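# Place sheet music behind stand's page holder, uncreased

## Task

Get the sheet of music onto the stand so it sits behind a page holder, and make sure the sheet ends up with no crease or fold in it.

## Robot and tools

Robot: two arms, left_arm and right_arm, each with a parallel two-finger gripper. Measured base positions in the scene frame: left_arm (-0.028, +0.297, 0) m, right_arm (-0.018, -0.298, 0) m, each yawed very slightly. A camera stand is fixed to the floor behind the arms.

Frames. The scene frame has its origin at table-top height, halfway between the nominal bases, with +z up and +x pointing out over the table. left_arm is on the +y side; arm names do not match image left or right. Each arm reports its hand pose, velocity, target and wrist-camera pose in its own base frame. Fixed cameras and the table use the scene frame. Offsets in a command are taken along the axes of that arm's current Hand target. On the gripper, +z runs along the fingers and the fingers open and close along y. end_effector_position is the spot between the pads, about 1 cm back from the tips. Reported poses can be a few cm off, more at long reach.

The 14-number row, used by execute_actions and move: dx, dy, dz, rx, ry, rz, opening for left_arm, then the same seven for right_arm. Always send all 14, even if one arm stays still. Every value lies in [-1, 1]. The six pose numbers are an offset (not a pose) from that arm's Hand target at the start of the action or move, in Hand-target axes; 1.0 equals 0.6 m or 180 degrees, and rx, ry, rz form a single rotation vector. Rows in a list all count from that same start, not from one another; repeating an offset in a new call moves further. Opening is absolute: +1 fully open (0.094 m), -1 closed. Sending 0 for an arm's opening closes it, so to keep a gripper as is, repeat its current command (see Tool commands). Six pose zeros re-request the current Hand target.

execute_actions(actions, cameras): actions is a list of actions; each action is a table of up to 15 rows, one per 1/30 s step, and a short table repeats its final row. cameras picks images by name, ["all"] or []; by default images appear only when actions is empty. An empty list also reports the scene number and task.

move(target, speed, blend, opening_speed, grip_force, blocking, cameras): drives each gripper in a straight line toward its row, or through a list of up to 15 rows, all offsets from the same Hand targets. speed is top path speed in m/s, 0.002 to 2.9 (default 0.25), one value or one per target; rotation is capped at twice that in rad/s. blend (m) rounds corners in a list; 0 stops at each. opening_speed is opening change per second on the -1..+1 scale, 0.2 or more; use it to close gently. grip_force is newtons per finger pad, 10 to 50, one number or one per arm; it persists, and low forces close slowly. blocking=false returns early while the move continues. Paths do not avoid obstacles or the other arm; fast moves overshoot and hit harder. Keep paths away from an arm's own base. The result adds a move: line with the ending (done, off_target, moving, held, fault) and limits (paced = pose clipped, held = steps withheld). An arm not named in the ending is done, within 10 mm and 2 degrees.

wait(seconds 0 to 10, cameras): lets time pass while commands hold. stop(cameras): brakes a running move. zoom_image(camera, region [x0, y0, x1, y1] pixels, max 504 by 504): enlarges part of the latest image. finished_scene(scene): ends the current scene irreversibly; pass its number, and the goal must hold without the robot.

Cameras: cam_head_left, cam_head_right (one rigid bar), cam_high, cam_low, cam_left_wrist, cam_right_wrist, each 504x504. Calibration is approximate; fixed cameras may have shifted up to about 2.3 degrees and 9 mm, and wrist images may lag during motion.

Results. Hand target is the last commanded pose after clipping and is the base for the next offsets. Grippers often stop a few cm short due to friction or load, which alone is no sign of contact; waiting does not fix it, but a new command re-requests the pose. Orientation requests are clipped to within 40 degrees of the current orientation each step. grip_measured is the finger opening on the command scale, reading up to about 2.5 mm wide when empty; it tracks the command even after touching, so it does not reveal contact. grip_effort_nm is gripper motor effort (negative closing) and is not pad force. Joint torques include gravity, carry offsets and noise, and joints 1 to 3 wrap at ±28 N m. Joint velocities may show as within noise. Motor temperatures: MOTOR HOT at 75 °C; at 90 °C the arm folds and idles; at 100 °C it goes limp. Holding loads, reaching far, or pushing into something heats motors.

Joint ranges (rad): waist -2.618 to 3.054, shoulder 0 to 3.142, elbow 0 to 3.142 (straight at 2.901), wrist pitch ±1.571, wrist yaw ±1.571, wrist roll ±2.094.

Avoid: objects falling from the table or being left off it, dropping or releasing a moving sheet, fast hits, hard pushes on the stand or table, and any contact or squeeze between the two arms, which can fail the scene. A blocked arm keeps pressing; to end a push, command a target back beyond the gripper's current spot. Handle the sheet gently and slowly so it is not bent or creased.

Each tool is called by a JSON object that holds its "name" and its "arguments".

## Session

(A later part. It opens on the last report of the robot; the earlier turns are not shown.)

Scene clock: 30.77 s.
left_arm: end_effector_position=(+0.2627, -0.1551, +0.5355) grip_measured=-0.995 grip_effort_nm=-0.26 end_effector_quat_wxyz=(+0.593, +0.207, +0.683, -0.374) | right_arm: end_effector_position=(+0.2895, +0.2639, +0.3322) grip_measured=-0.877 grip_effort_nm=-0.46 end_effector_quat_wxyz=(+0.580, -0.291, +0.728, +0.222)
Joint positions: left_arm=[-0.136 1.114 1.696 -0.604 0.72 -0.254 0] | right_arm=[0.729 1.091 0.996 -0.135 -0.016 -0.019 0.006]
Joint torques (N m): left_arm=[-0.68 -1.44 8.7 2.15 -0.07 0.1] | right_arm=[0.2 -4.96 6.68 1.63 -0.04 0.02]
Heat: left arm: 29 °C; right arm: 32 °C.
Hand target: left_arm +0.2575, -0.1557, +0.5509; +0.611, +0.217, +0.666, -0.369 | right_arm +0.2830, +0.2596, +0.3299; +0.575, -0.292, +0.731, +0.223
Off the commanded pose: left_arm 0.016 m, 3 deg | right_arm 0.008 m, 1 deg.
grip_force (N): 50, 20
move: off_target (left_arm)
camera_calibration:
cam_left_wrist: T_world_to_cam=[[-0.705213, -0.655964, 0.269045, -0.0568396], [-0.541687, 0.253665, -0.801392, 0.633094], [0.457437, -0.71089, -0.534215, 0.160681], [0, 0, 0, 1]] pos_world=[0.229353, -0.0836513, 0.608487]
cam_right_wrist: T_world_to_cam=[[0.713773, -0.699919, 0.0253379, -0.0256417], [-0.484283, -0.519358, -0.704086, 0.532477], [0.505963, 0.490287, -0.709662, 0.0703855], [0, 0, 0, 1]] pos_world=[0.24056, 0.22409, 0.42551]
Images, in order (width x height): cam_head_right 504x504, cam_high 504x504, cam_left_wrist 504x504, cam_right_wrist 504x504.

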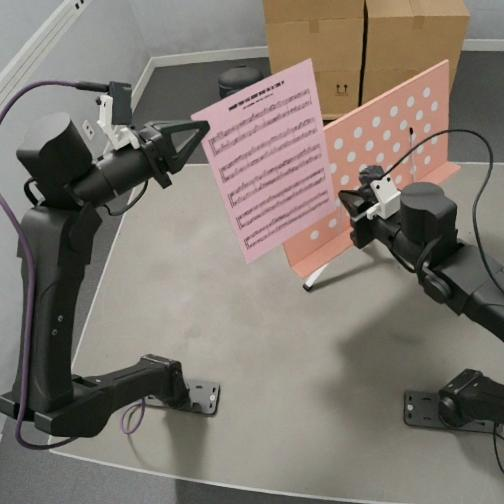

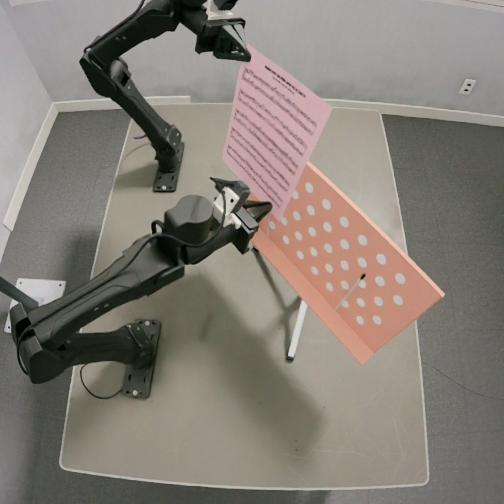

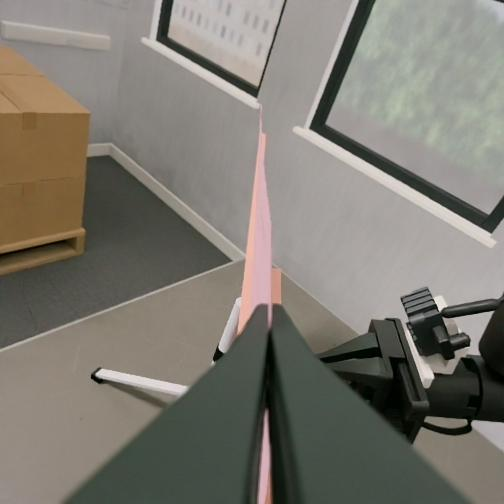

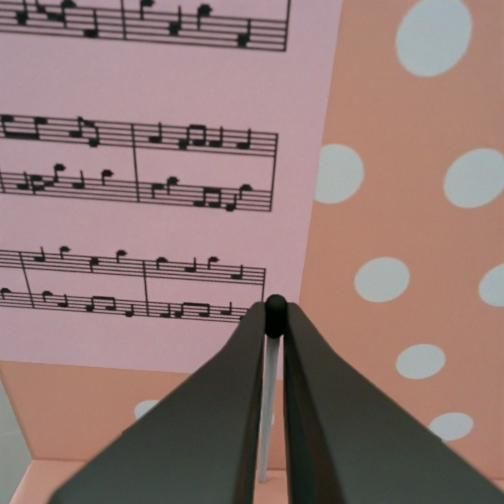

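{"name": "move", "arguments": {"target": [0, 0, 0.128, 0, 0, 0.01, -1, 0, 0, 0, 0, 0, 0, -0.97], "speed": 0.08, "cameras": ["cam_left_wrist", "cam_high", "cam_head_right", "cam_right_wrist"]}}

Scene clock: 33.93 s.
left_arm: end_effector_position=(+0.3110, -0.2135, +0.5352) grip_measured=-0.995 grip_effort_nm=-0.26 end_effector_quat_wxyz=(+0.598, +0.222, +0.680, -0.361) | right_arm: end_effector_position=(+0.2895, +0.2639, +0.3322) grip_measured=-0.877 grip_effort_nm=-0.47 end_effector_quat_wxyz=(+0.580, -0.291, +0.728, +0.222)
Joint positions: left_arm=[-0.385 1.301 1.791 -0.516 0.472 -0.215 0] | right_arm=[0.729 1.091 0.996 -0.135 -0.016 -0.019 0.006]
Joint torques (N m): left_arm=[-0.64 -2.96 9.47 2.25 -0.01 0.11] | right_arm=[0.2 -4.96 6.68 1.63 -0.04 0.02]
Heat: left arm: 30 °C; right arm: 32 °C.
Hand target: left_arm +0.3076, -0.2137, +0.5523; +0.617, +0.227, +0.663, -0.359 | right_arm +0.2830, +0.2596, +0.3299; +0.575, -0.292, +0.731, +0.223
Off the commanded pose: left_arm 0.017 m, 3 deg | right_arm 0.008 m, 1 deg.
grip_force (N): 50, 20
move: off_target (left_arm)
camera_calibration:
cam_left_wrist: T_world_to_cam=[[-0.713154, -0.662727, 0.228481, -0.0383294], [-0.519163, 0.280307, -0.807402, 0.675762], [0.471042, -0.694421, -0.543966, 0.101442], [0, 0, 0, 1]] pos_world=[0.275713, -0.14438, 0.60955]
cam_right_wrist: T_world_to_cam=[[0.713773, -0.699919, 0.0253379, -0.0256417], [-0.484283, -0.519358, -0.704086, 0.532477], [0.505963, 0.490287, -0.709662, 0.0703855], [0, 0, 0, 1]] pos_world=[0.24056, 0.22409, 0.42551]
Images, in order (width x height): cam_head_right 504x504, cam_high 504x504, cam_left_wrist 504x504, cam_right_wrist 504x504.

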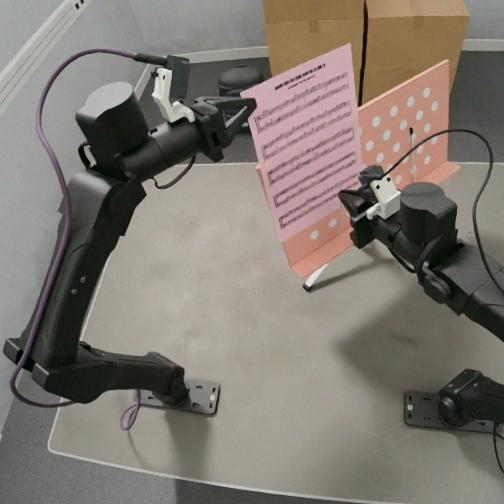

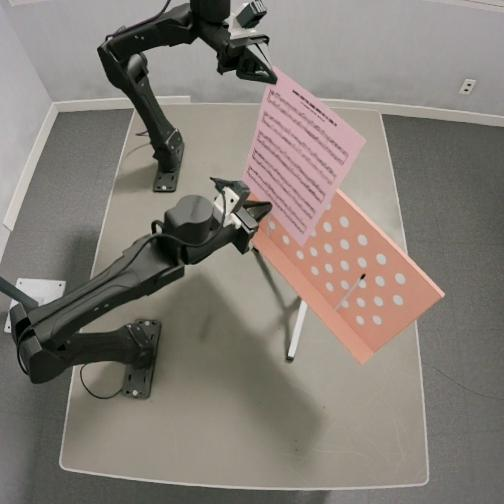

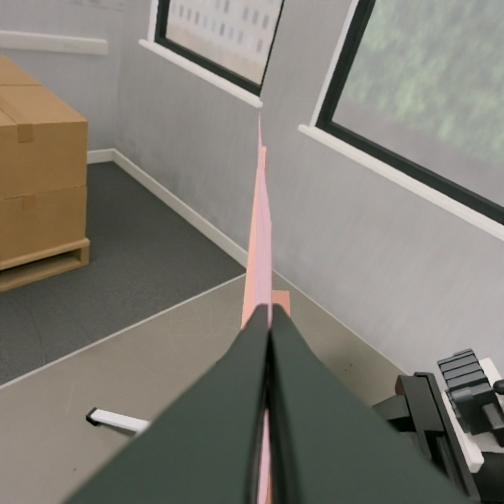

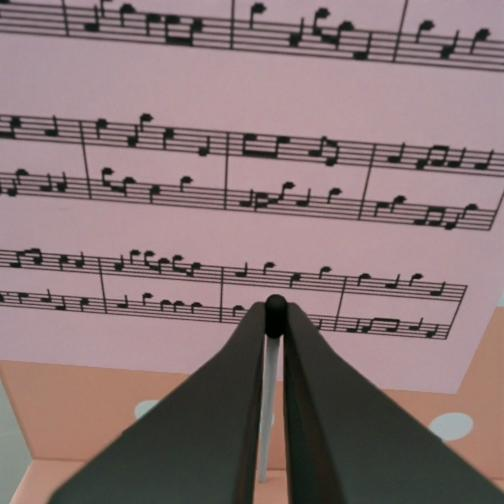

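{"name": "zoom_image", "arguments": {"camera": "cam_left_wrist", "region": [220, 110, 320, 340]}}

{"name": "zoom_image", "arguments": {"camera": "cam_head_right", "region": [230, 30, 390, 290]}}

Scaled by 2.191.

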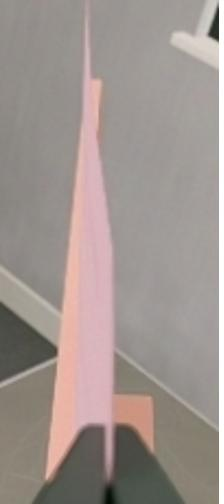

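Scaled by 1.938.

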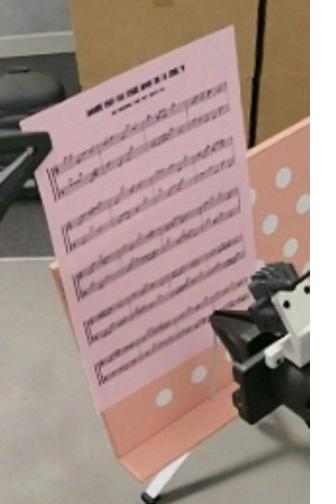

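{"name": "move", "arguments": {"target": [0.1, 0.0083, 0.0122, 0, 0, 0, -1, 0, 0, 0, 0, 0, 0, -0.97], "speed": 0.06, "cameras": ["cam_left_wrist", "cam_high", "cam_head_right", "cam_right_wrist"]}}

Scene clock: 36.93 s.
left_arm: end_effector_position=(+0.3162, -0.2265, +0.4849) grip_measured=-0.995 grip_effort_nm=-0.26 end_effector_quat_wxyz=(+0.604, +0.223, +0.675, -0.360) | right_arm: end_effector_position=(+0.2895, +0.2639, +0.3322) grip_measured=-0.877 grip_effort_nm=-0.46 end_effector_quat_wxyz=(+0.580, -0.291, +0.728, +0.222)
Joint positions: left_arm=[-0.432 1.209 1.475 -0.278 0.425 -0.213 0] | right_arm=[0.729 1.091 0.996 -0.135 -0.016 -0.019 0.006]
Joint torques (N m): left_arm=[-0.68 -5.19 5.98 2.23 -0.09 0.08] | right_arm=[0.21 -4.96 6.68 1.63 -0.03 0.02]
Heat: left arm: 30 °C; right arm: 32 °C.
Hand target: left_arm +0.3080, -0.2246, +0.4927; +0.617, +0.227, +0.663, -0.359 | right_arm +0.2830, +0.2596, +0.3299; +0.575, -0.292, +0.731, +0.223
Off the commanded pose: left_arm 0.011 m, 2 deg | right_arm 0.008 m, 1 deg.
grip_force (N): 50, 20
move: off_target (left_arm)
camera_calibration:
cam_left_wrist: T_world_to_cam=[[-0.716245, -0.662275, 0.219964, -0.0264846], [-0.507092, 0.277383, -0.816037, 0.641172], [0.479427, -0.696024, -0.534509, 0.054889], [0, 0, 0, 1]] pos_world=[0.279849, -0.157187, 0.558385]
cam_right_wrist: T_world_to_cam=[[0.713773, -0.699919, 0.0253379, -0.0256417], [-0.484283, -0.519358, -0.704086, 0.532477], [0.505963, 0.490287, -0.709662, 0.0703855], [0, 0, 0, 1]] pos_world=[0.24056, 0.22409, 0.42551]
Images, in order (width x height): cam_head_right 504x504, cam_high 504x504, cam_left_wrist 504x504, cam_right_wrist 504x504.

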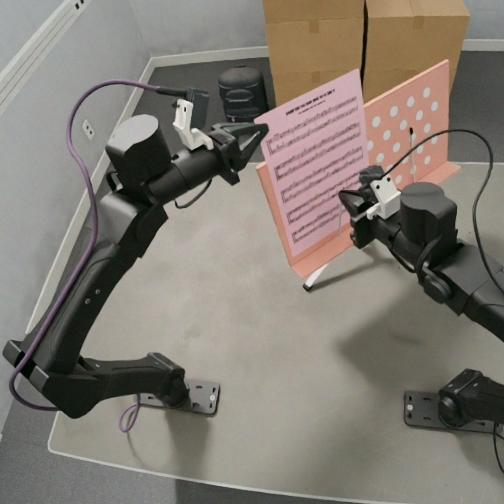

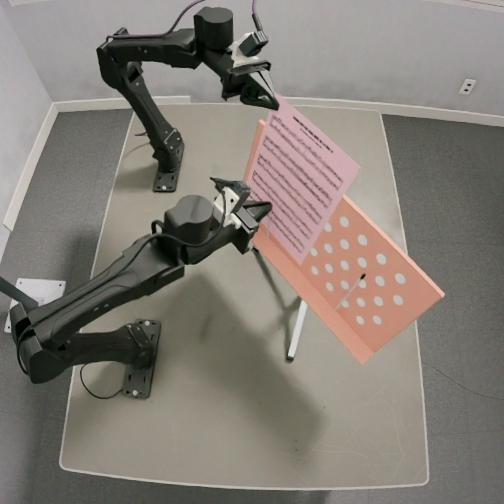

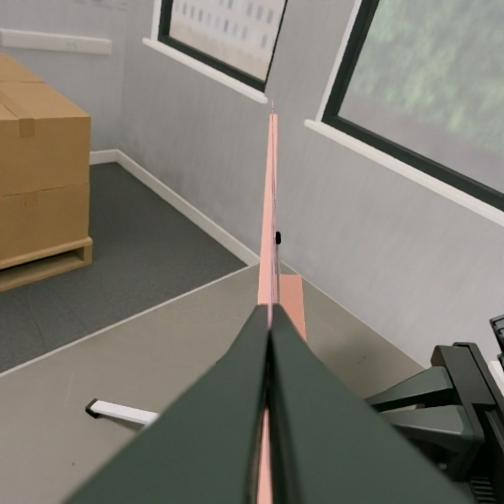

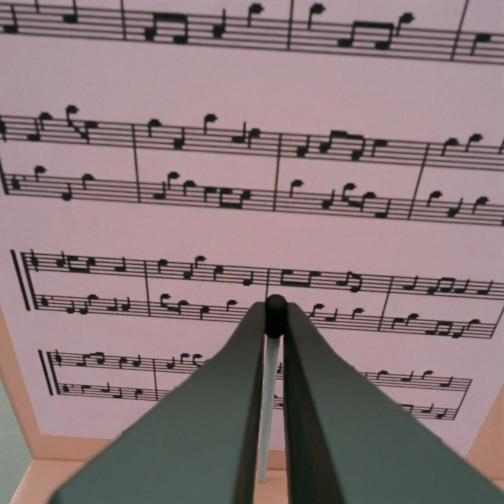

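{"name": "move", "arguments": {"target": [0.022, 0, 0, 0, 0, 0, -1, 0, 0, 0, 0, 0, 0, -0.97], "speed": 0.04, "cameras": ["cam_left_wrist", "cam_head_right", "cam_right_wrist"]}}

Scene clock: 38.43 s.
left_arm: end_effector_position=(+0.3139, -0.2282, +0.4728) grip_measured=-0.995 grip_effort_nm=-0.26 end_effector_quat_wxyz=(+0.605, +0.223, +0.674, -0.360) | right_arm: end_effector_position=(+0.2895, +0.2639, +0.3322) grip_measured=-0.877 grip_effort_nm=-0.47 end_effector_quat_wxyz=(+0.580, -0.291, +0.728, +0.222)
Joint positions: left_arm=[-0.443 1.183 1.404 -0.231 0.413 -0.213 0] | right_arm=[0.729 1.091 0.996 -0.135 -0.016 -0.019 0.006]
Joint torques (N m): left_arm=[-0.64 -5.09 6.01 2.28 -0.07 0.08] | right_arm=[0.23 -4.96 6.68 1.63 -0.04 0.03]
Heat: left arm: 31 °C; right arm: 32 °C.
Hand target: left_arm +0.3062, -0.2264, +0.4797; +0.617, +0.227, +0.663, -0.359 | right_arm +0.2830, +0.2596, +0.3299; +0.575, -0.292, +0.731, +0.223
Off the commanded pose: left_arm 0.011 m, 2 deg | right_arm 0.008 m, 1 deg.
grip_force (N): 50, 20
move: off_target (left_arm)
camera_calibration:
cam_left_wrist: T_world_to_cam=[[-0.716422, -0.662373, 0.21909, -0.026067], [-0.505712, 0.276702, -0.817124, 0.630553], [0.480619, -0.696202, -0.533205, 0.0473333], [0, 0, 0, 1]] pos_world=[0.277454, -0.158788, 0.546189]
cam_right_wrist: T_world_to_cam=[[0.713773, -0.699919, 0.0253379, -0.0256417], [-0.484283, -0.519358, -0.704086, 0.532477], [0.505963, 0.490287, -0.709662, 0.0703855], [0, 0, 0, 1]] pos_world=[0.24056, 0.22409, 0.42551]
Images, in order (width x height): cam_head_right 504x504, cam_left_wrist 504x504, cam_right_wrist 504x504.

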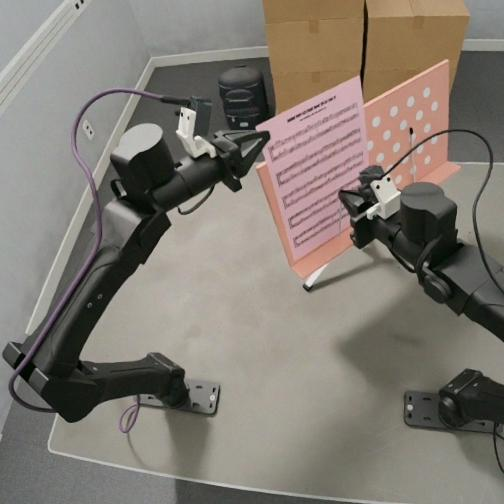

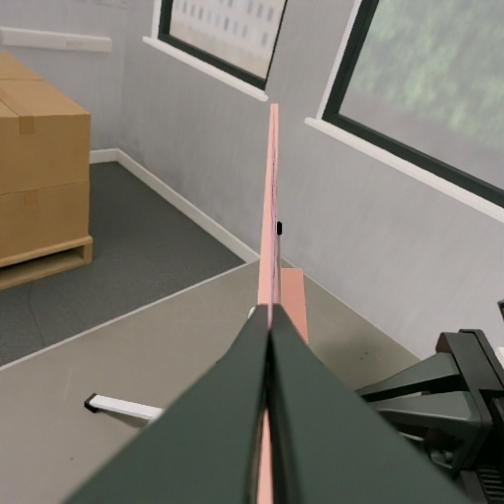

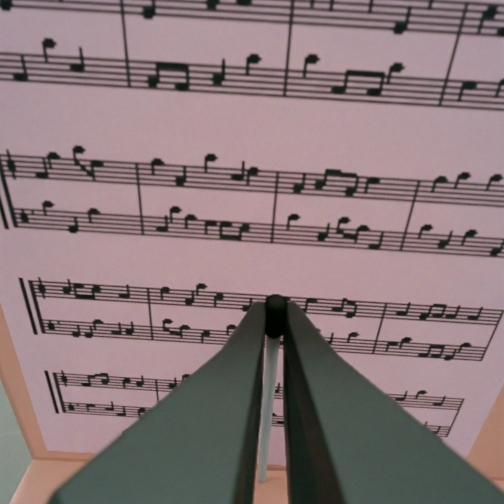

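{"name": "zoom_image", "arguments": {"camera": "cam_right_wrist", "region": [0, 350, 290, 504]}}

{"name": "zoom_image", "arguments": {"camera": "cam_left_wrist", "region": [235, 90, 325, 320]}}

{"name": "zoom_image", "arguments": {"camera": "cam_head_right", "region": [240, 70, 390, 290]}}

Scaled by 1.738.

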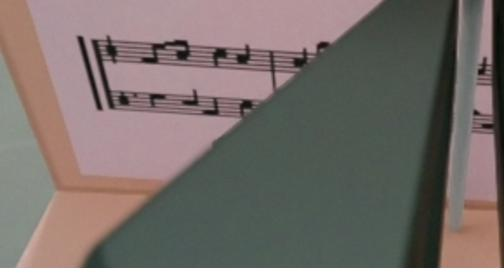

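Scaled by 2.191.

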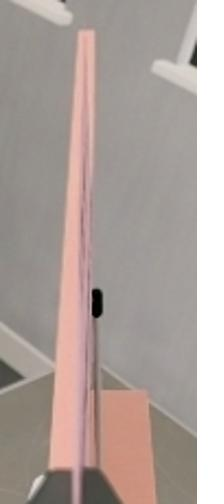

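Scaled by 2.291.

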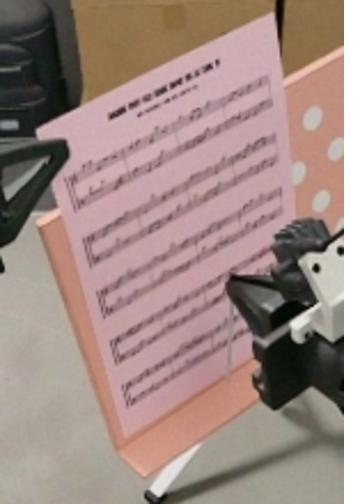

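{"name": "move", "arguments": {"target": [0.0075, 0, 0, 0, 0, 0, -1, 0, 0, 0, 0, 0, 0, -0.97], "speed": 0.03, "cameras": ["cam_left_wrist", "cam_right_wrist"]}}

{"name": "zoom_image", "arguments": {"camera": "cam_right_wrist", "region": [0, 400, 150, 504]}}

{"name": "zoom_image", "arguments": {"camera": "cam_right_wrist", "region": [230, 400, 504, 504]}}

Scene clock: 39.83 s.
left_arm: end_effector_position=(+0.3128, -0.2285, +0.4697) grip_measured=-0.995 grip_effort_nm=-0.26 end_effector_quat_wxyz=(+0.606, +0.223, +0.673, -0.360) | right_arm: end_effector_position=(+0.2895, +0.2639, +0.3322) grip_measured=-0.877 grip_effort_nm=-0.46 end_effector_quat_wxyz=(+0.580, -0.291, +0.728, +0.222)
Joint positions: left_arm=[-0.447 1.173 1.38 -0.214 0.409 -0.213 0] | right_arm=[0.729 1.091 0.996 -0.135 -0.016 -0.019 0.006]
Joint torques (N m): left_arm=[-0.75 -4.96 5.98 2.25 -0.08 0.1] | right_arm=[0.21 -4.96 6.68 1.63 -0.03 0.02]
Heat: left arm: 31 °C; right arm: 32 °C.
Hand target: left_arm +0.3056, -0.2270, +0.4754; +0.617, +0.227, +0.663, -0.359 | right_arm +0.2830, +0.2596, +0.3299; +0.575, -0.292, +0.731, +0.223
Off the commanded pose: left_arm 0.009 m, 2 deg | right_arm 0.008 m, 1 deg.
grip_force (N): 50, 20
move: done
camera_calibration:
cam_left_wrist: T_world_to_cam=[[-0.71689, -0.6623, 0.217778, -0.025696], [-0.503018, 0.275065, -0.819336, 0.627365], [0.482744, -0.69692, -0.53034, 0.0438985], [0, 0, 0, 1]] pos_world=[0.275963, -0.158991, 0.5429]
cam_right_wrist: T_world_to_cam=[[0.713773, -0.699919, 0.0253379, -0.0256417], [-0.484283, -0.519358, -0.704086, 0.532477], [0.505963, 0.490287, -0.709662, 0.0703855], [0, 0, 0, 1]] pos_world=[0.24056, 0.22409, 0.42551]
Images, in order (width x height): cam_left_wrist 504x504, cam_right_wrist 504x504.

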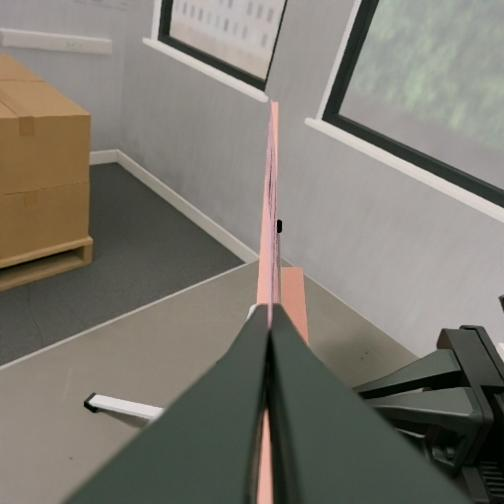

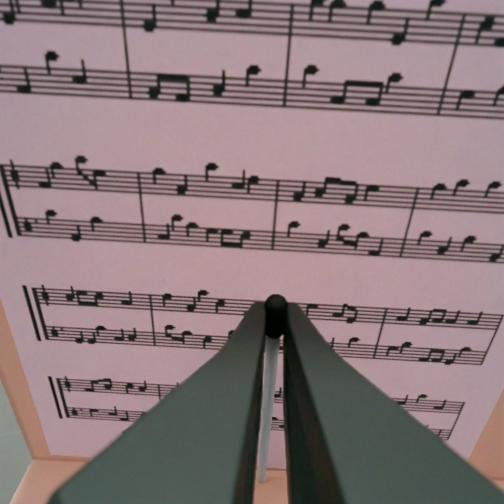

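Scaled by 3.360.

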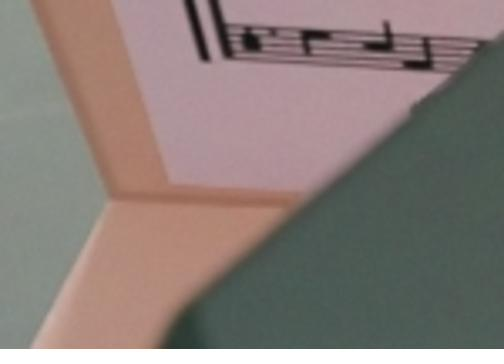

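Scaled by 1.839.

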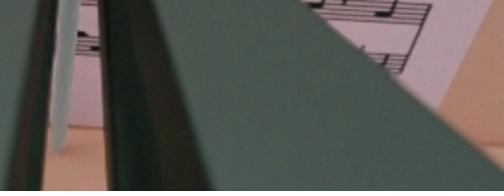

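{"name": "move", "arguments": {"target": [0, 0, 0, 0, 0, 0, -1, -0.009, 0, 0.063, 0, 0, 0, -0.97], "speed": 0.05, "cameras": ["cam_left_wrist", "cam_right_wrist", "cam_head_right"]}}

Scene clock: 41.23 s.
left_arm: end_effector_position=(+0.3128, -0.2285, +0.4697) grip_measured=-0.995 grip_effort_nm=-0.26 end_effector_quat_wxyz=(+0.606, +0.223, +0.673, -0.360) | right_arm: end_effector_position=(+0.3109, +0.2829, +0.3283) grip_measured=-0.877 grip_effort_nm=-0.46 end_effector_quat_wxyz=(+0.585, -0.289, +0.724, +0.223)
Joint positions: left_arm=[-0.447 1.173 1.38 -0.214 0.409 -0.213 0] | right_arm=[0.729 1.198 1.029 -0.048 -0.015 -0.019 0.006]
Joint torques (N m): left_arm=[-0.72 -4.92 6.05 2.26 -0.07 0.09] | right_arm=[0.5 -2.43 9.58 1.58 0 0.03]
Heat: left arm: 31 °C; right arm: 32 °C.
Hand target: left_arm +0.3056, -0.2270, +0.4754; +0.617, +0.227, +0.663, -0.359 | right_arm +0.3109, +0.2855, +0.3261; +0.575, -0.292, +0.731, +0.223
Off the commanded pose: left_arm 0.009 m, 2 deg | right_arm 0.003 m, 1 deg.
grip_force (N): 50, 20
move: done
camera_calibration:
cam_left_wrist: T_world_to_cam=[[-0.71689, -0.6623, 0.217778, -0.025696], [-0.503018, 0.275065, -0.819336, 0.627365], [0.482744, -0.69692, -0.53034, 0.0438985], [0, 0, 0, 1]] pos_world=[0.275963, -0.158991, 0.5429]
cam_right_wrist: T_world_to_cam=[[0.713275, -0.700394, 0.0262008, -0.0275355], [-0.477792, -0.51325, -0.712944, 0.549152], [0.512789, 0.496007, -0.700731, 0.0408948], [0, 0, 0, 1]] pos_world=[0.261051, 0.242283, 0.420893]
Images, in order (width x height): cam_head_right 504x504, cam_left_wrist 504x504, cam_right_wrist 504x504.

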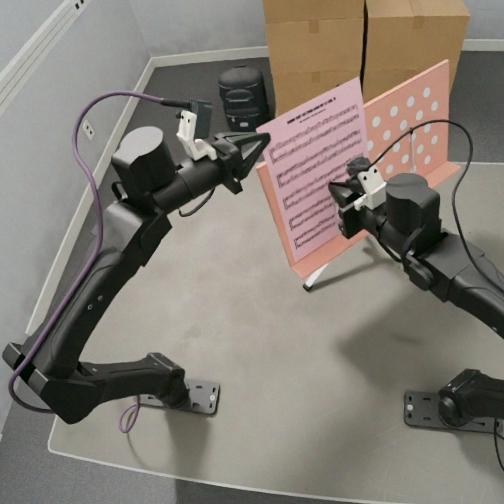

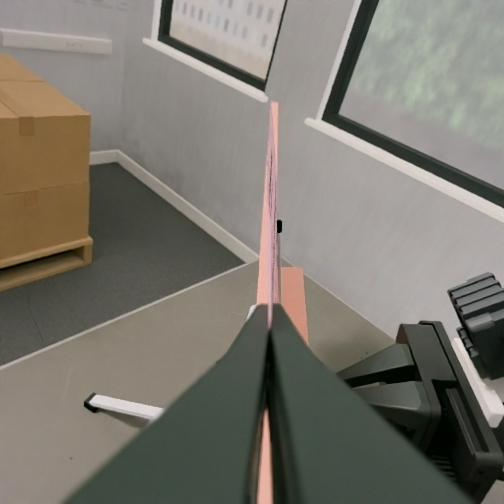

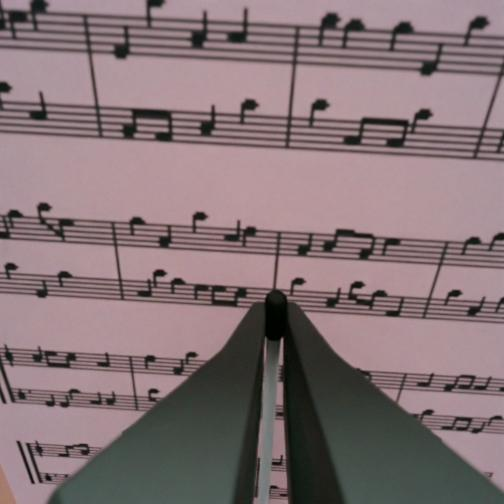

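{"name": "move", "arguments": {"target": [0, 0, 0, 0, 0, 0, -1, -0.002, 0, 0.012, 0, 0, 0, -0.97], "speed": 0.04, "cameras": ["cam_left_wrist", "cam_right_wrist"]}}

Scene clock: 42.10 s.
left_arm: end_effector_position=(+0.3128, -0.2285, +0.4697) grip_measured=-0.995 grip_effort_nm=-0.25 end_effector_quat_wxyz=(+0.606, +0.223, +0.673, -0.360) | right_arm: end_effector_position=(+0.3159, +0.2874, +0.3268) grip_measured=-0.877 grip_effort_nm=-0.46 end_effector_quat_wxyz=(+0.584, -0.290, +0.725, +0.223)
Joint positions: left_arm=[-0.447 1.173 1.38 -0.214 0.409 -0.213 0] | right_arm=[0.729 1.226 1.044 -0.04 -0.015 -0.019 0.006]
Joint torques (N m): left_arm=[-0.72 -4.9 6 2.25 -0.08 0.08] | right_arm=[0.53 -2.59 9.7 1.61 0.01 0.03]
Heat: left arm: 31 °C; right arm: 32 °C.
Hand target: left_arm +0.3056, -0.2270, +0.4754; +0.617, +0.227, +0.663, -0.359 | right_arm +0.3162, +0.2905, +0.3257; +0.575, -0.292, +0.731, +0.223
Off the commanded pose: left_arm 0.009 m, 2 deg | right_arm 0.003 m, 1 deg.
grip_force (N): 50, 20
move: done
camera_calibration:
cam_left_wrist: T_world_to_cam=[[-0.71689, -0.6623, 0.217778, -0.025696], [-0.503018, 0.275065, -0.819336, 0.627365], [0.482744, -0.69692, -0.53034, 0.0438985], [0, 0, 0, 1]] pos_world=[0.275963, -0.158991, 0.5429]
cam_right_wrist: T_world_to_cam=[[0.713354, -0.700323, 0.0259651, -0.0278597], [-0.479843, -0.515103, -0.710225, 0.553091], [0.510761, 0.494182, -0.703496, 0.0370375], [0, 0, 0, 1]] pos_world=[0.266353, 0.247085, 0.419598]
Images, in order (width x height): cam_left_wrist 504x504, cam_right_wrist 504x504.

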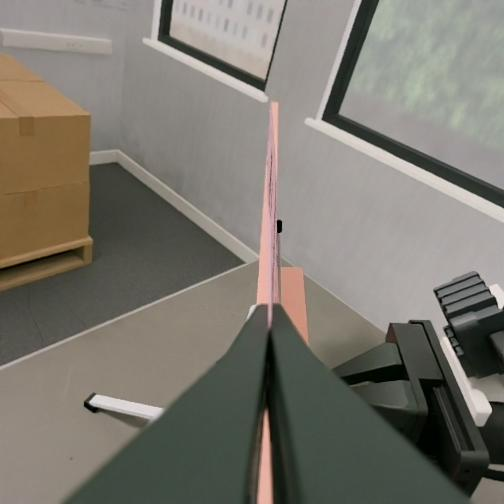

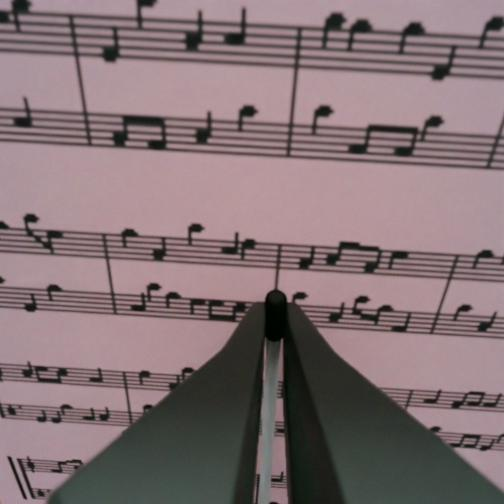

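{"name": "move", "arguments": {"target": [0, 0, 0, 0, 0, 0, -0.75, 0, 0, 0, 0, 0, 0, -0.97], "opening_speed": 0.25, "cameras": ["cam_left_wrist", "cam_right_wrist", "cam_head_right"]}}

Scene clock: 43.60 s.
left_arm: end_effector_position=(+0.3129, -0.2284, +0.4699) grip_measured=-0.752 grip_effort_nm=0.16 end_effector_quat_wxyz=(+0.606, +0.223, +0.673, -0.360) | right_arm: end_effector_position=(+0.3159, +0.2874, +0.3268) grip_measured=-0.877 grip_effort_nm=-0.46 end_effector_quat_wxyz=(+0.584, -0.290, +0.725, +0.223)
Joint positions: left_arm=[-0.447 1.173 1.38 -0.214 0.409 -0.213 0.012] | right_arm=[0.729 1.226 1.044 -0.04 -0.015 -0.019 0.006]
Joint torques (N m): left_arm=[-0.73 -4.92 5.97 2.25 -0.07 0.09] | right_arm=[0.55 -2.59 9.7 1.61 0.01 0.03]
Heat: left arm: 31 °C; right arm: 32 °C.
Hand target: left_arm +0.3056, -0.2270, +0.4754; +0.617, +0.227, +0.663, -0.359 | right_arm +0.3162, +0.2905, +0.3257; +0.575, -0.292, +0.731, +0.223
Off the commanded pose: left_arm 0.009 m, 2 deg | right_arm 0.003 m, 1 deg.
grip_force (N): 50, 20
move: done
camera_calibration:
cam_left_wrist: T_world_to_cam=[[-0.716801, -0.662518, 0.217409, -0.0255087], [-0.502547, 0.27472, -0.819741, 0.627457], [0.483366, -0.696849, -0.529866, 0.0436027], [0, 0, 0, 1]] pos_world=[0.275966, -0.158891, 0.543002]
cam_right_wrist: T_world_to_cam=[[0.713354, -0.700323, 0.0259651, -0.0278597], [-0.479843, -0.515103, -0.710225, 0.553091], [0.510761, 0.494182, -0.703496, 0.0370375], [0, 0, 0, 1]] pos_world=[0.266353, 0.247085, 0.419598]
Images, in order (width x height): cam_head_right 504x504, cam_left_wrist 504x504, cam_right_wrist 504x504.

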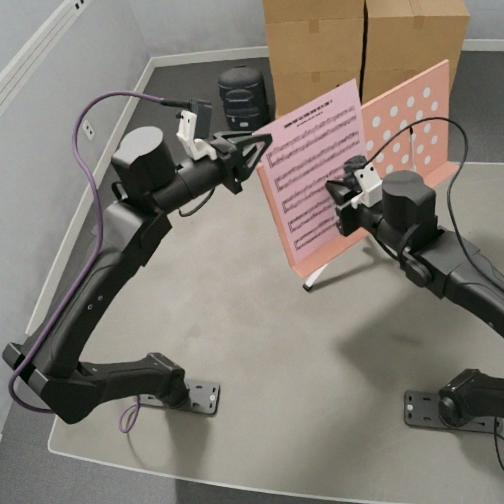

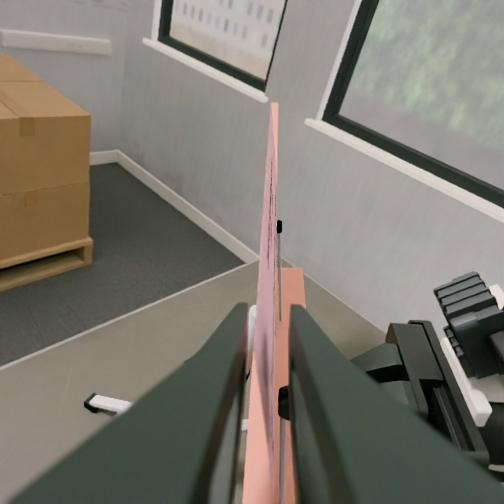

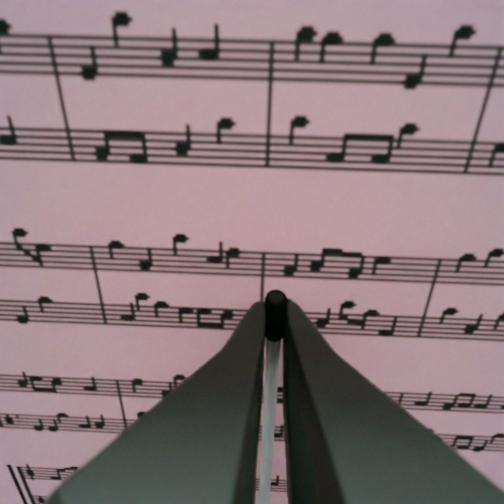

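{"name": "move", "arguments": {"target": [[0, 0, -0.1, 0, 0, 0, -0.75, 0, 0, 0, 0, 0, 0, -0.97], [-0.05, 0, -0.22, 0, 0, 0, -0.75, 0, 0, 0, 0, 0, 0, -0.97]], "speed": [0.08, 0.15], "blend": 0.02, "cameras": ["cam_left_wrist", "cam_right_wrist", "cam_head_right", "cam_high"]}}

Scene clock: 45.93 s.
left_arm: end_effector_position=(+0.2285, -0.1234, +0.4942) grip_measured=-0.752 grip_effort_nm=0.15 end_effector_quat_wxyz=(+0.612, +0.225, +0.667, -0.361) | right_arm: end_effector_position=(+0.3159, +0.2874, +0.3268) grip_measured=-0.877 grip_effort_nm=-0.46 end_effector_quat_wxyz=(+0.584, -0.290, +0.725, +0.223)
Joint positions: left_arm=[0.109 0.886 1.376 -0.474 0.967 -0.221 0.012] | right_arm=[0.729 1.226 1.044 -0.04 -0.015 -0.019 0.006]
Joint torques (N m): left_arm=[0.62 -0.25 8.59 1.72 0.03 -0.04] | right_arm=[0.54 -2.59 9.7 1.61 0 0.04]
Heat: left arm: 31 °C; right arm: 32 °C.
Hand target: left_arm +0.2232, -0.1231, +0.5024; +0.617, +0.227, +0.663, -0.359 | right_arm +0.3162, +0.2905, +0.3257; +0.575, -0.292, +0.731, +0.223
Off the commanded pose: left_arm 0.010 m, 1 deg | right_arm 0.003 m, 1 deg.
grip_force (N): 50, 20
move: done
camera_calibration:
cam_left_wrist: T_world_to_cam=[[-0.721565, -0.659532, 0.210621, -0.0168235], [-0.489578, 0.270952, -0.828793, 0.577102], [0.489547, -0.701143, -0.518403, 0.162812], [0, 0, 0, 1]] pos_world=[0.190693, -0.0533085, 0.566244]
cam_right_wrist: T_world_to_cam=[[0.713354, -0.700323, 0.0259651, -0.0278597], [-0.479843, -0.515103, -0.710225, 0.553091], [0.510761, 0.494182, -0.703496, 0.0370375], [0, 0, 0, 1]] pos_world=[0.266353, 0.247085, 0.419598]
Images, in order (width x height): cam_head_right 504x504, cam_high 504x504, cam_left_wrist 504x504, cam_right_wrist 504x504.

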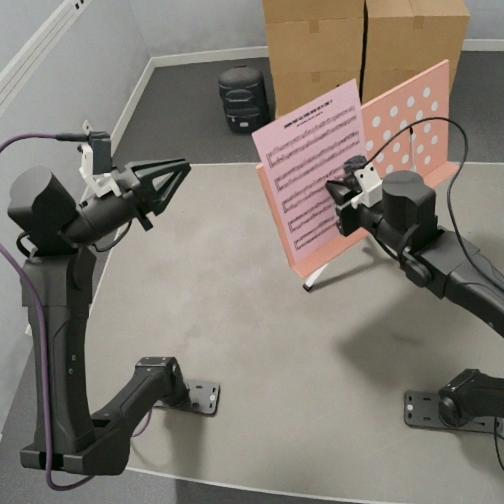

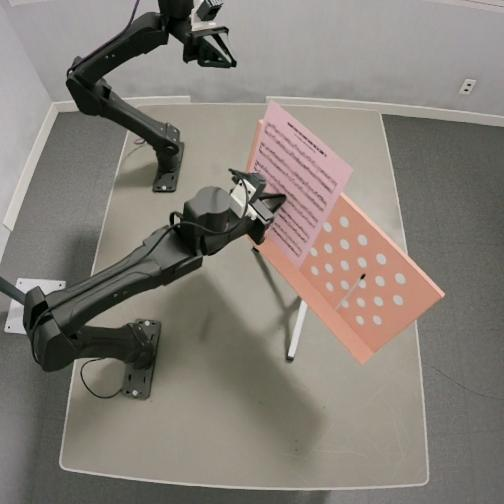

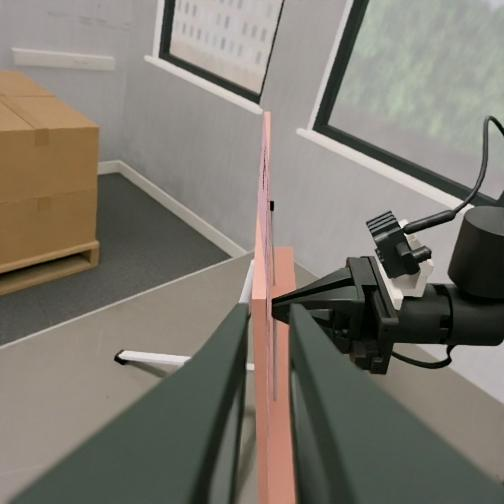

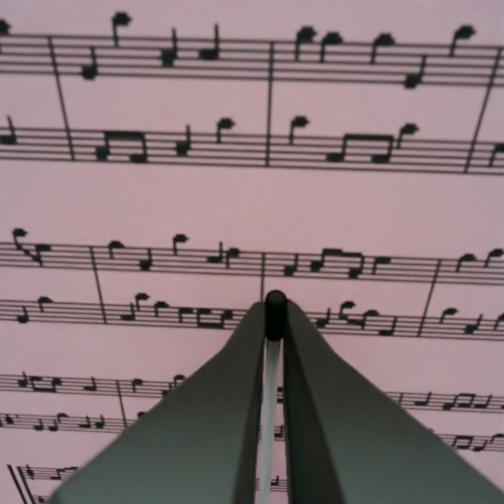

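{"name": "zoom_image", "arguments": {"camera": "cam_left_wrist", "region": [235, 190, 335, 330]}}

Scaled by 3.600.

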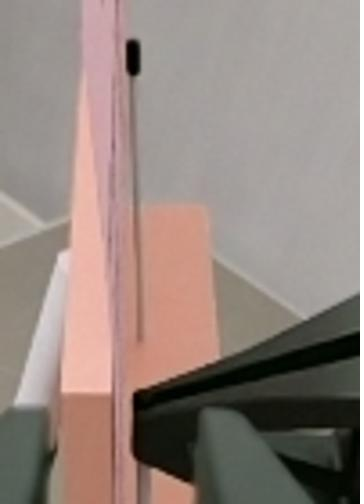

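{"name": "move", "arguments": {"target": [0, 0, 0, 0, 0, 0, -0.75, 0, 0, 0, 0, 0, 0, -0.5], "opening_speed": 0.25, "cameras": ["cam_left_wrist", "cam_right_wrist"]}}

{"name": "zoom_image", "arguments": {"camera": "cam_left_wrist", "region": [235, 190, 335, 330]}}

Scene clock: 48.93 s.
left_arm: end_effector_position=(+0.2284, -0.1234, +0.4942) grip_measured=-0.752 grip_effort_nm=0.15 end_effector_quat_wxyz=(+0.612, +0.225, +0.667, -0.361) | right_arm: end_effector_position=(+0.3156, +0.2871, +0.3168) grip_measured=-0.502 grip_effort_nm=0.10 end_effector_quat_wxyz=(+0.570, -0.294, +0.736, +0.218)
Joint positions: left_arm=[0.109 0.886 1.376 -0.474 0.968 -0.221 0.012] | right_arm=[0.729 1.232 1.044 -0.07 -0.015 -0.019 0.023]
Joint torques (N m): left_arm=[0.62 -0.28 8.57 1.71 0.03 -0.03] | right_arm=[0.53 -3.22 9.72 1.92 0.01 0.03]
Heat: left arm: 31 °C; right arm: 32 °C.
Hand target: left_arm +0.2232, -0.1230, +0.5024; +0.617, +0.227, +0.663, -0.359 | right_arm +0.3162, +0.2905, +0.3256; +0.575, -0.292, +0.731, +0.223
Off the commanded pose: left_arm 0.010 m, 1 deg | right_arm 0.010 m, 1 deg.
grip_force (N): 50, 20
move: done
camera_calibration:
cam_left_wrist: T_world_to_cam=[[-0.721768, -0.65933, 0.210557, -0.0168771], [-0.489465, 0.271139, -0.828799, 0.577072], [0.489362, -0.701261, -0.518419, 0.162829], [0, 0, 0, 1]] pos_world=[0.190593, -0.0534089, 0.566244]
cam_right_wrist: T_world_to_cam=[[0.713997, -0.699752, 0.0235634, -0.0272254], [-0.498877, -0.532071, -0.684121, 0.54823], [0.491252, 0.476706, -0.728988, 0.0495883], [0, 0, 0, 1]] pos_world=[0.268578, 0.249007, 0.411847]
Images, in order (width x height): cam_left_wrist 504x504, cam_right_wrist 504x504.

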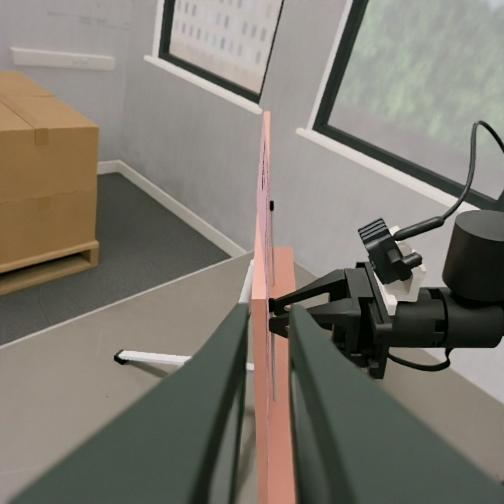

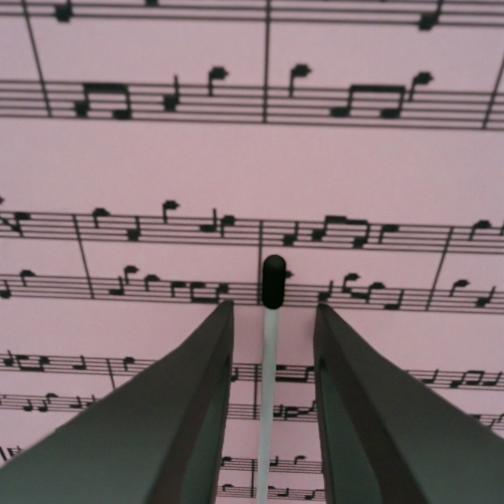

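Scaled by 3.600.

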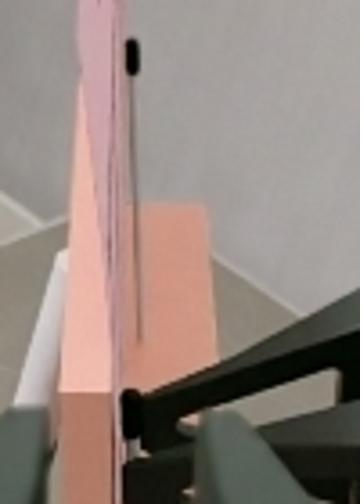

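{"name": "move", "arguments": {"target": [0, 0, 0, 0, 0, 0, -0.75, 0, 0, -0.17, 0, 0, 0, -0.5], "speed": 0.12, "cameras": ["all"]}}

{"name": "zoom_image", "arguments": {"camera": "cam_left_wrist", "region": [235, 190, 335, 330]}}

{"name": "zoom_image", "arguments": {"camera": "cam_head_right", "region": [240, 70, 390, 290]}}

Scene clock: 50.67 s.
left_arm: end_effector_position=(+0.2284, -0.1234, +0.4942) grip_measured=-0.752 grip_effort_nm=0.15 end_effector_quat_wxyz=(+0.612, +0.225, +0.667, -0.361) | right_arm: end_effector_position=(+0.2449, +0.2243, +0.3516) grip_measured=-0.502 grip_effort_nm=0.11 end_effector_quat_wxyz=(+0.576, -0.292, +0.731, +0.221)
Joint positions: left_arm=[0.109 0.886 1.376 -0.474 0.968 -0.221 0.012] | right_arm=[0.729 0.883 1.003 -0.36 -0.017 -0.019 0.023]
Joint torques (N m): left_arm=[0.62 -0.27 8.55 1.7 0.04 -0.04] | right_arm=[-0.34 -1.44 6.53 1.93 -0.08 0.01]
Heat: left arm: 31 °C; right arm: 32 °C.
Hand target: left_arm +0.2232, -0.1230, +0.5024; +0.617, +0.227, +0.663, -0.359 | right_arm +0.2437, +0.2230, +0.3499; +0.575, -0.292, +0.731, +0.223
Off the commanded pose: left_arm 0.010 m, 1 deg | right_arm 0.002 m, 0 deg.
grip_force (N): 50, 20
move: done
camera_calibration:
cam_left_wrist: T_world_to_cam=[[-0.721768, -0.65933, 0.210557, -0.0168771], [-0.489465, 0.271139, -0.828799, 0.577072], [0.489362, -0.701261, -0.518419, 0.162829], [0, 0, 0, 1]] pos_world=[0.190593, -0.0534089, 0.566244]
cam_right_wrist: T_world_to_cam=[[0.714755, -0.698952, 0.0243298, -0.0221105], [-0.489602, -0.524908, -0.696248, 0.503762], [0.499415, 0.485735, -0.717389, 0.131509], [0, 0, 0, 1]] pos_world=[0.196769, 0.185096, 0.445624]

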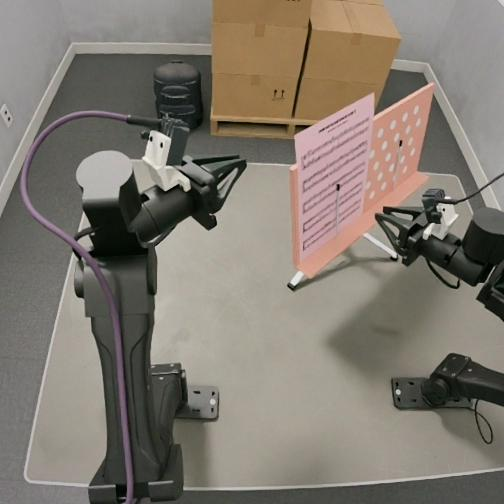

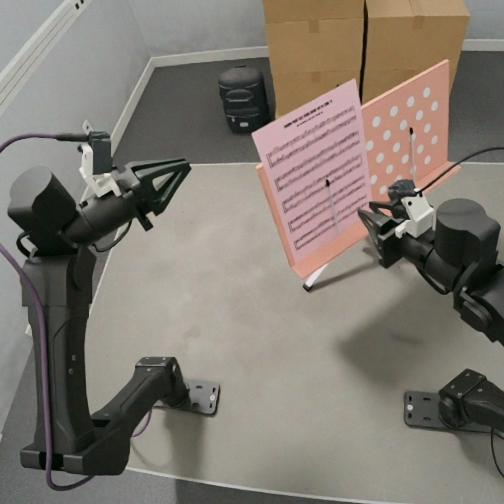

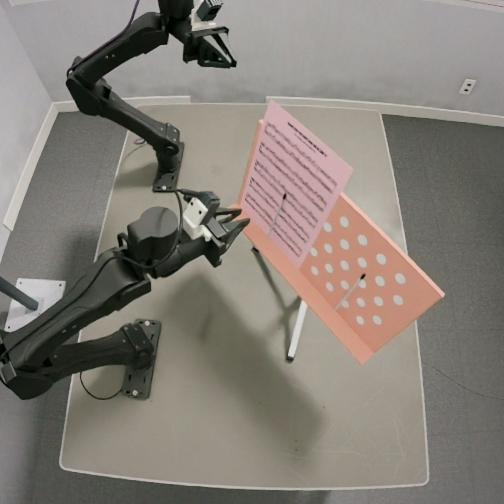

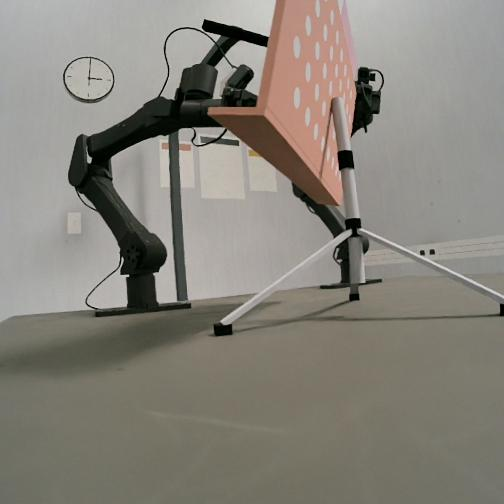

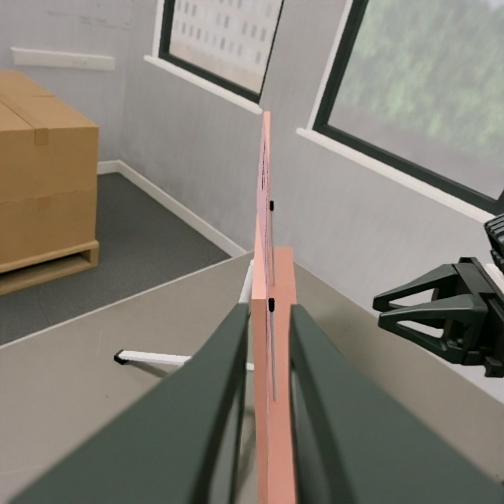

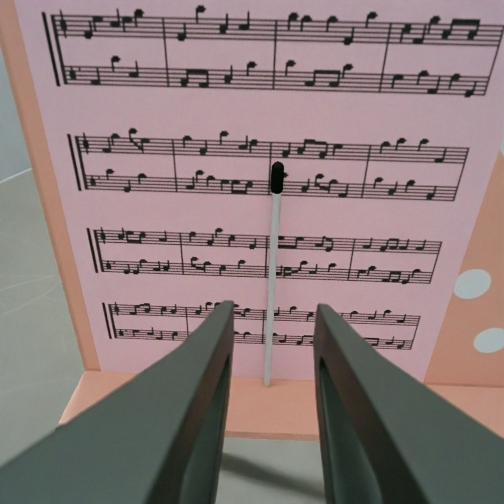

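Scaled by 3.600.

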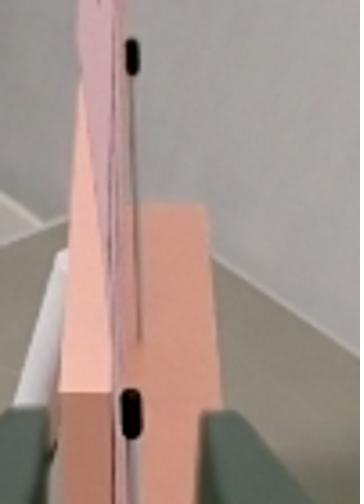

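Scaled by 2.291.

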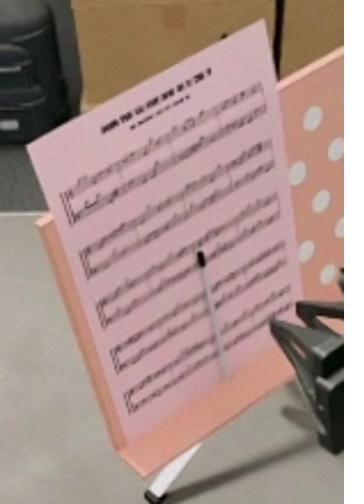

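{"name": "finished_scene", "arguments": {"scene": 1}}

The scene is finished: the task was done.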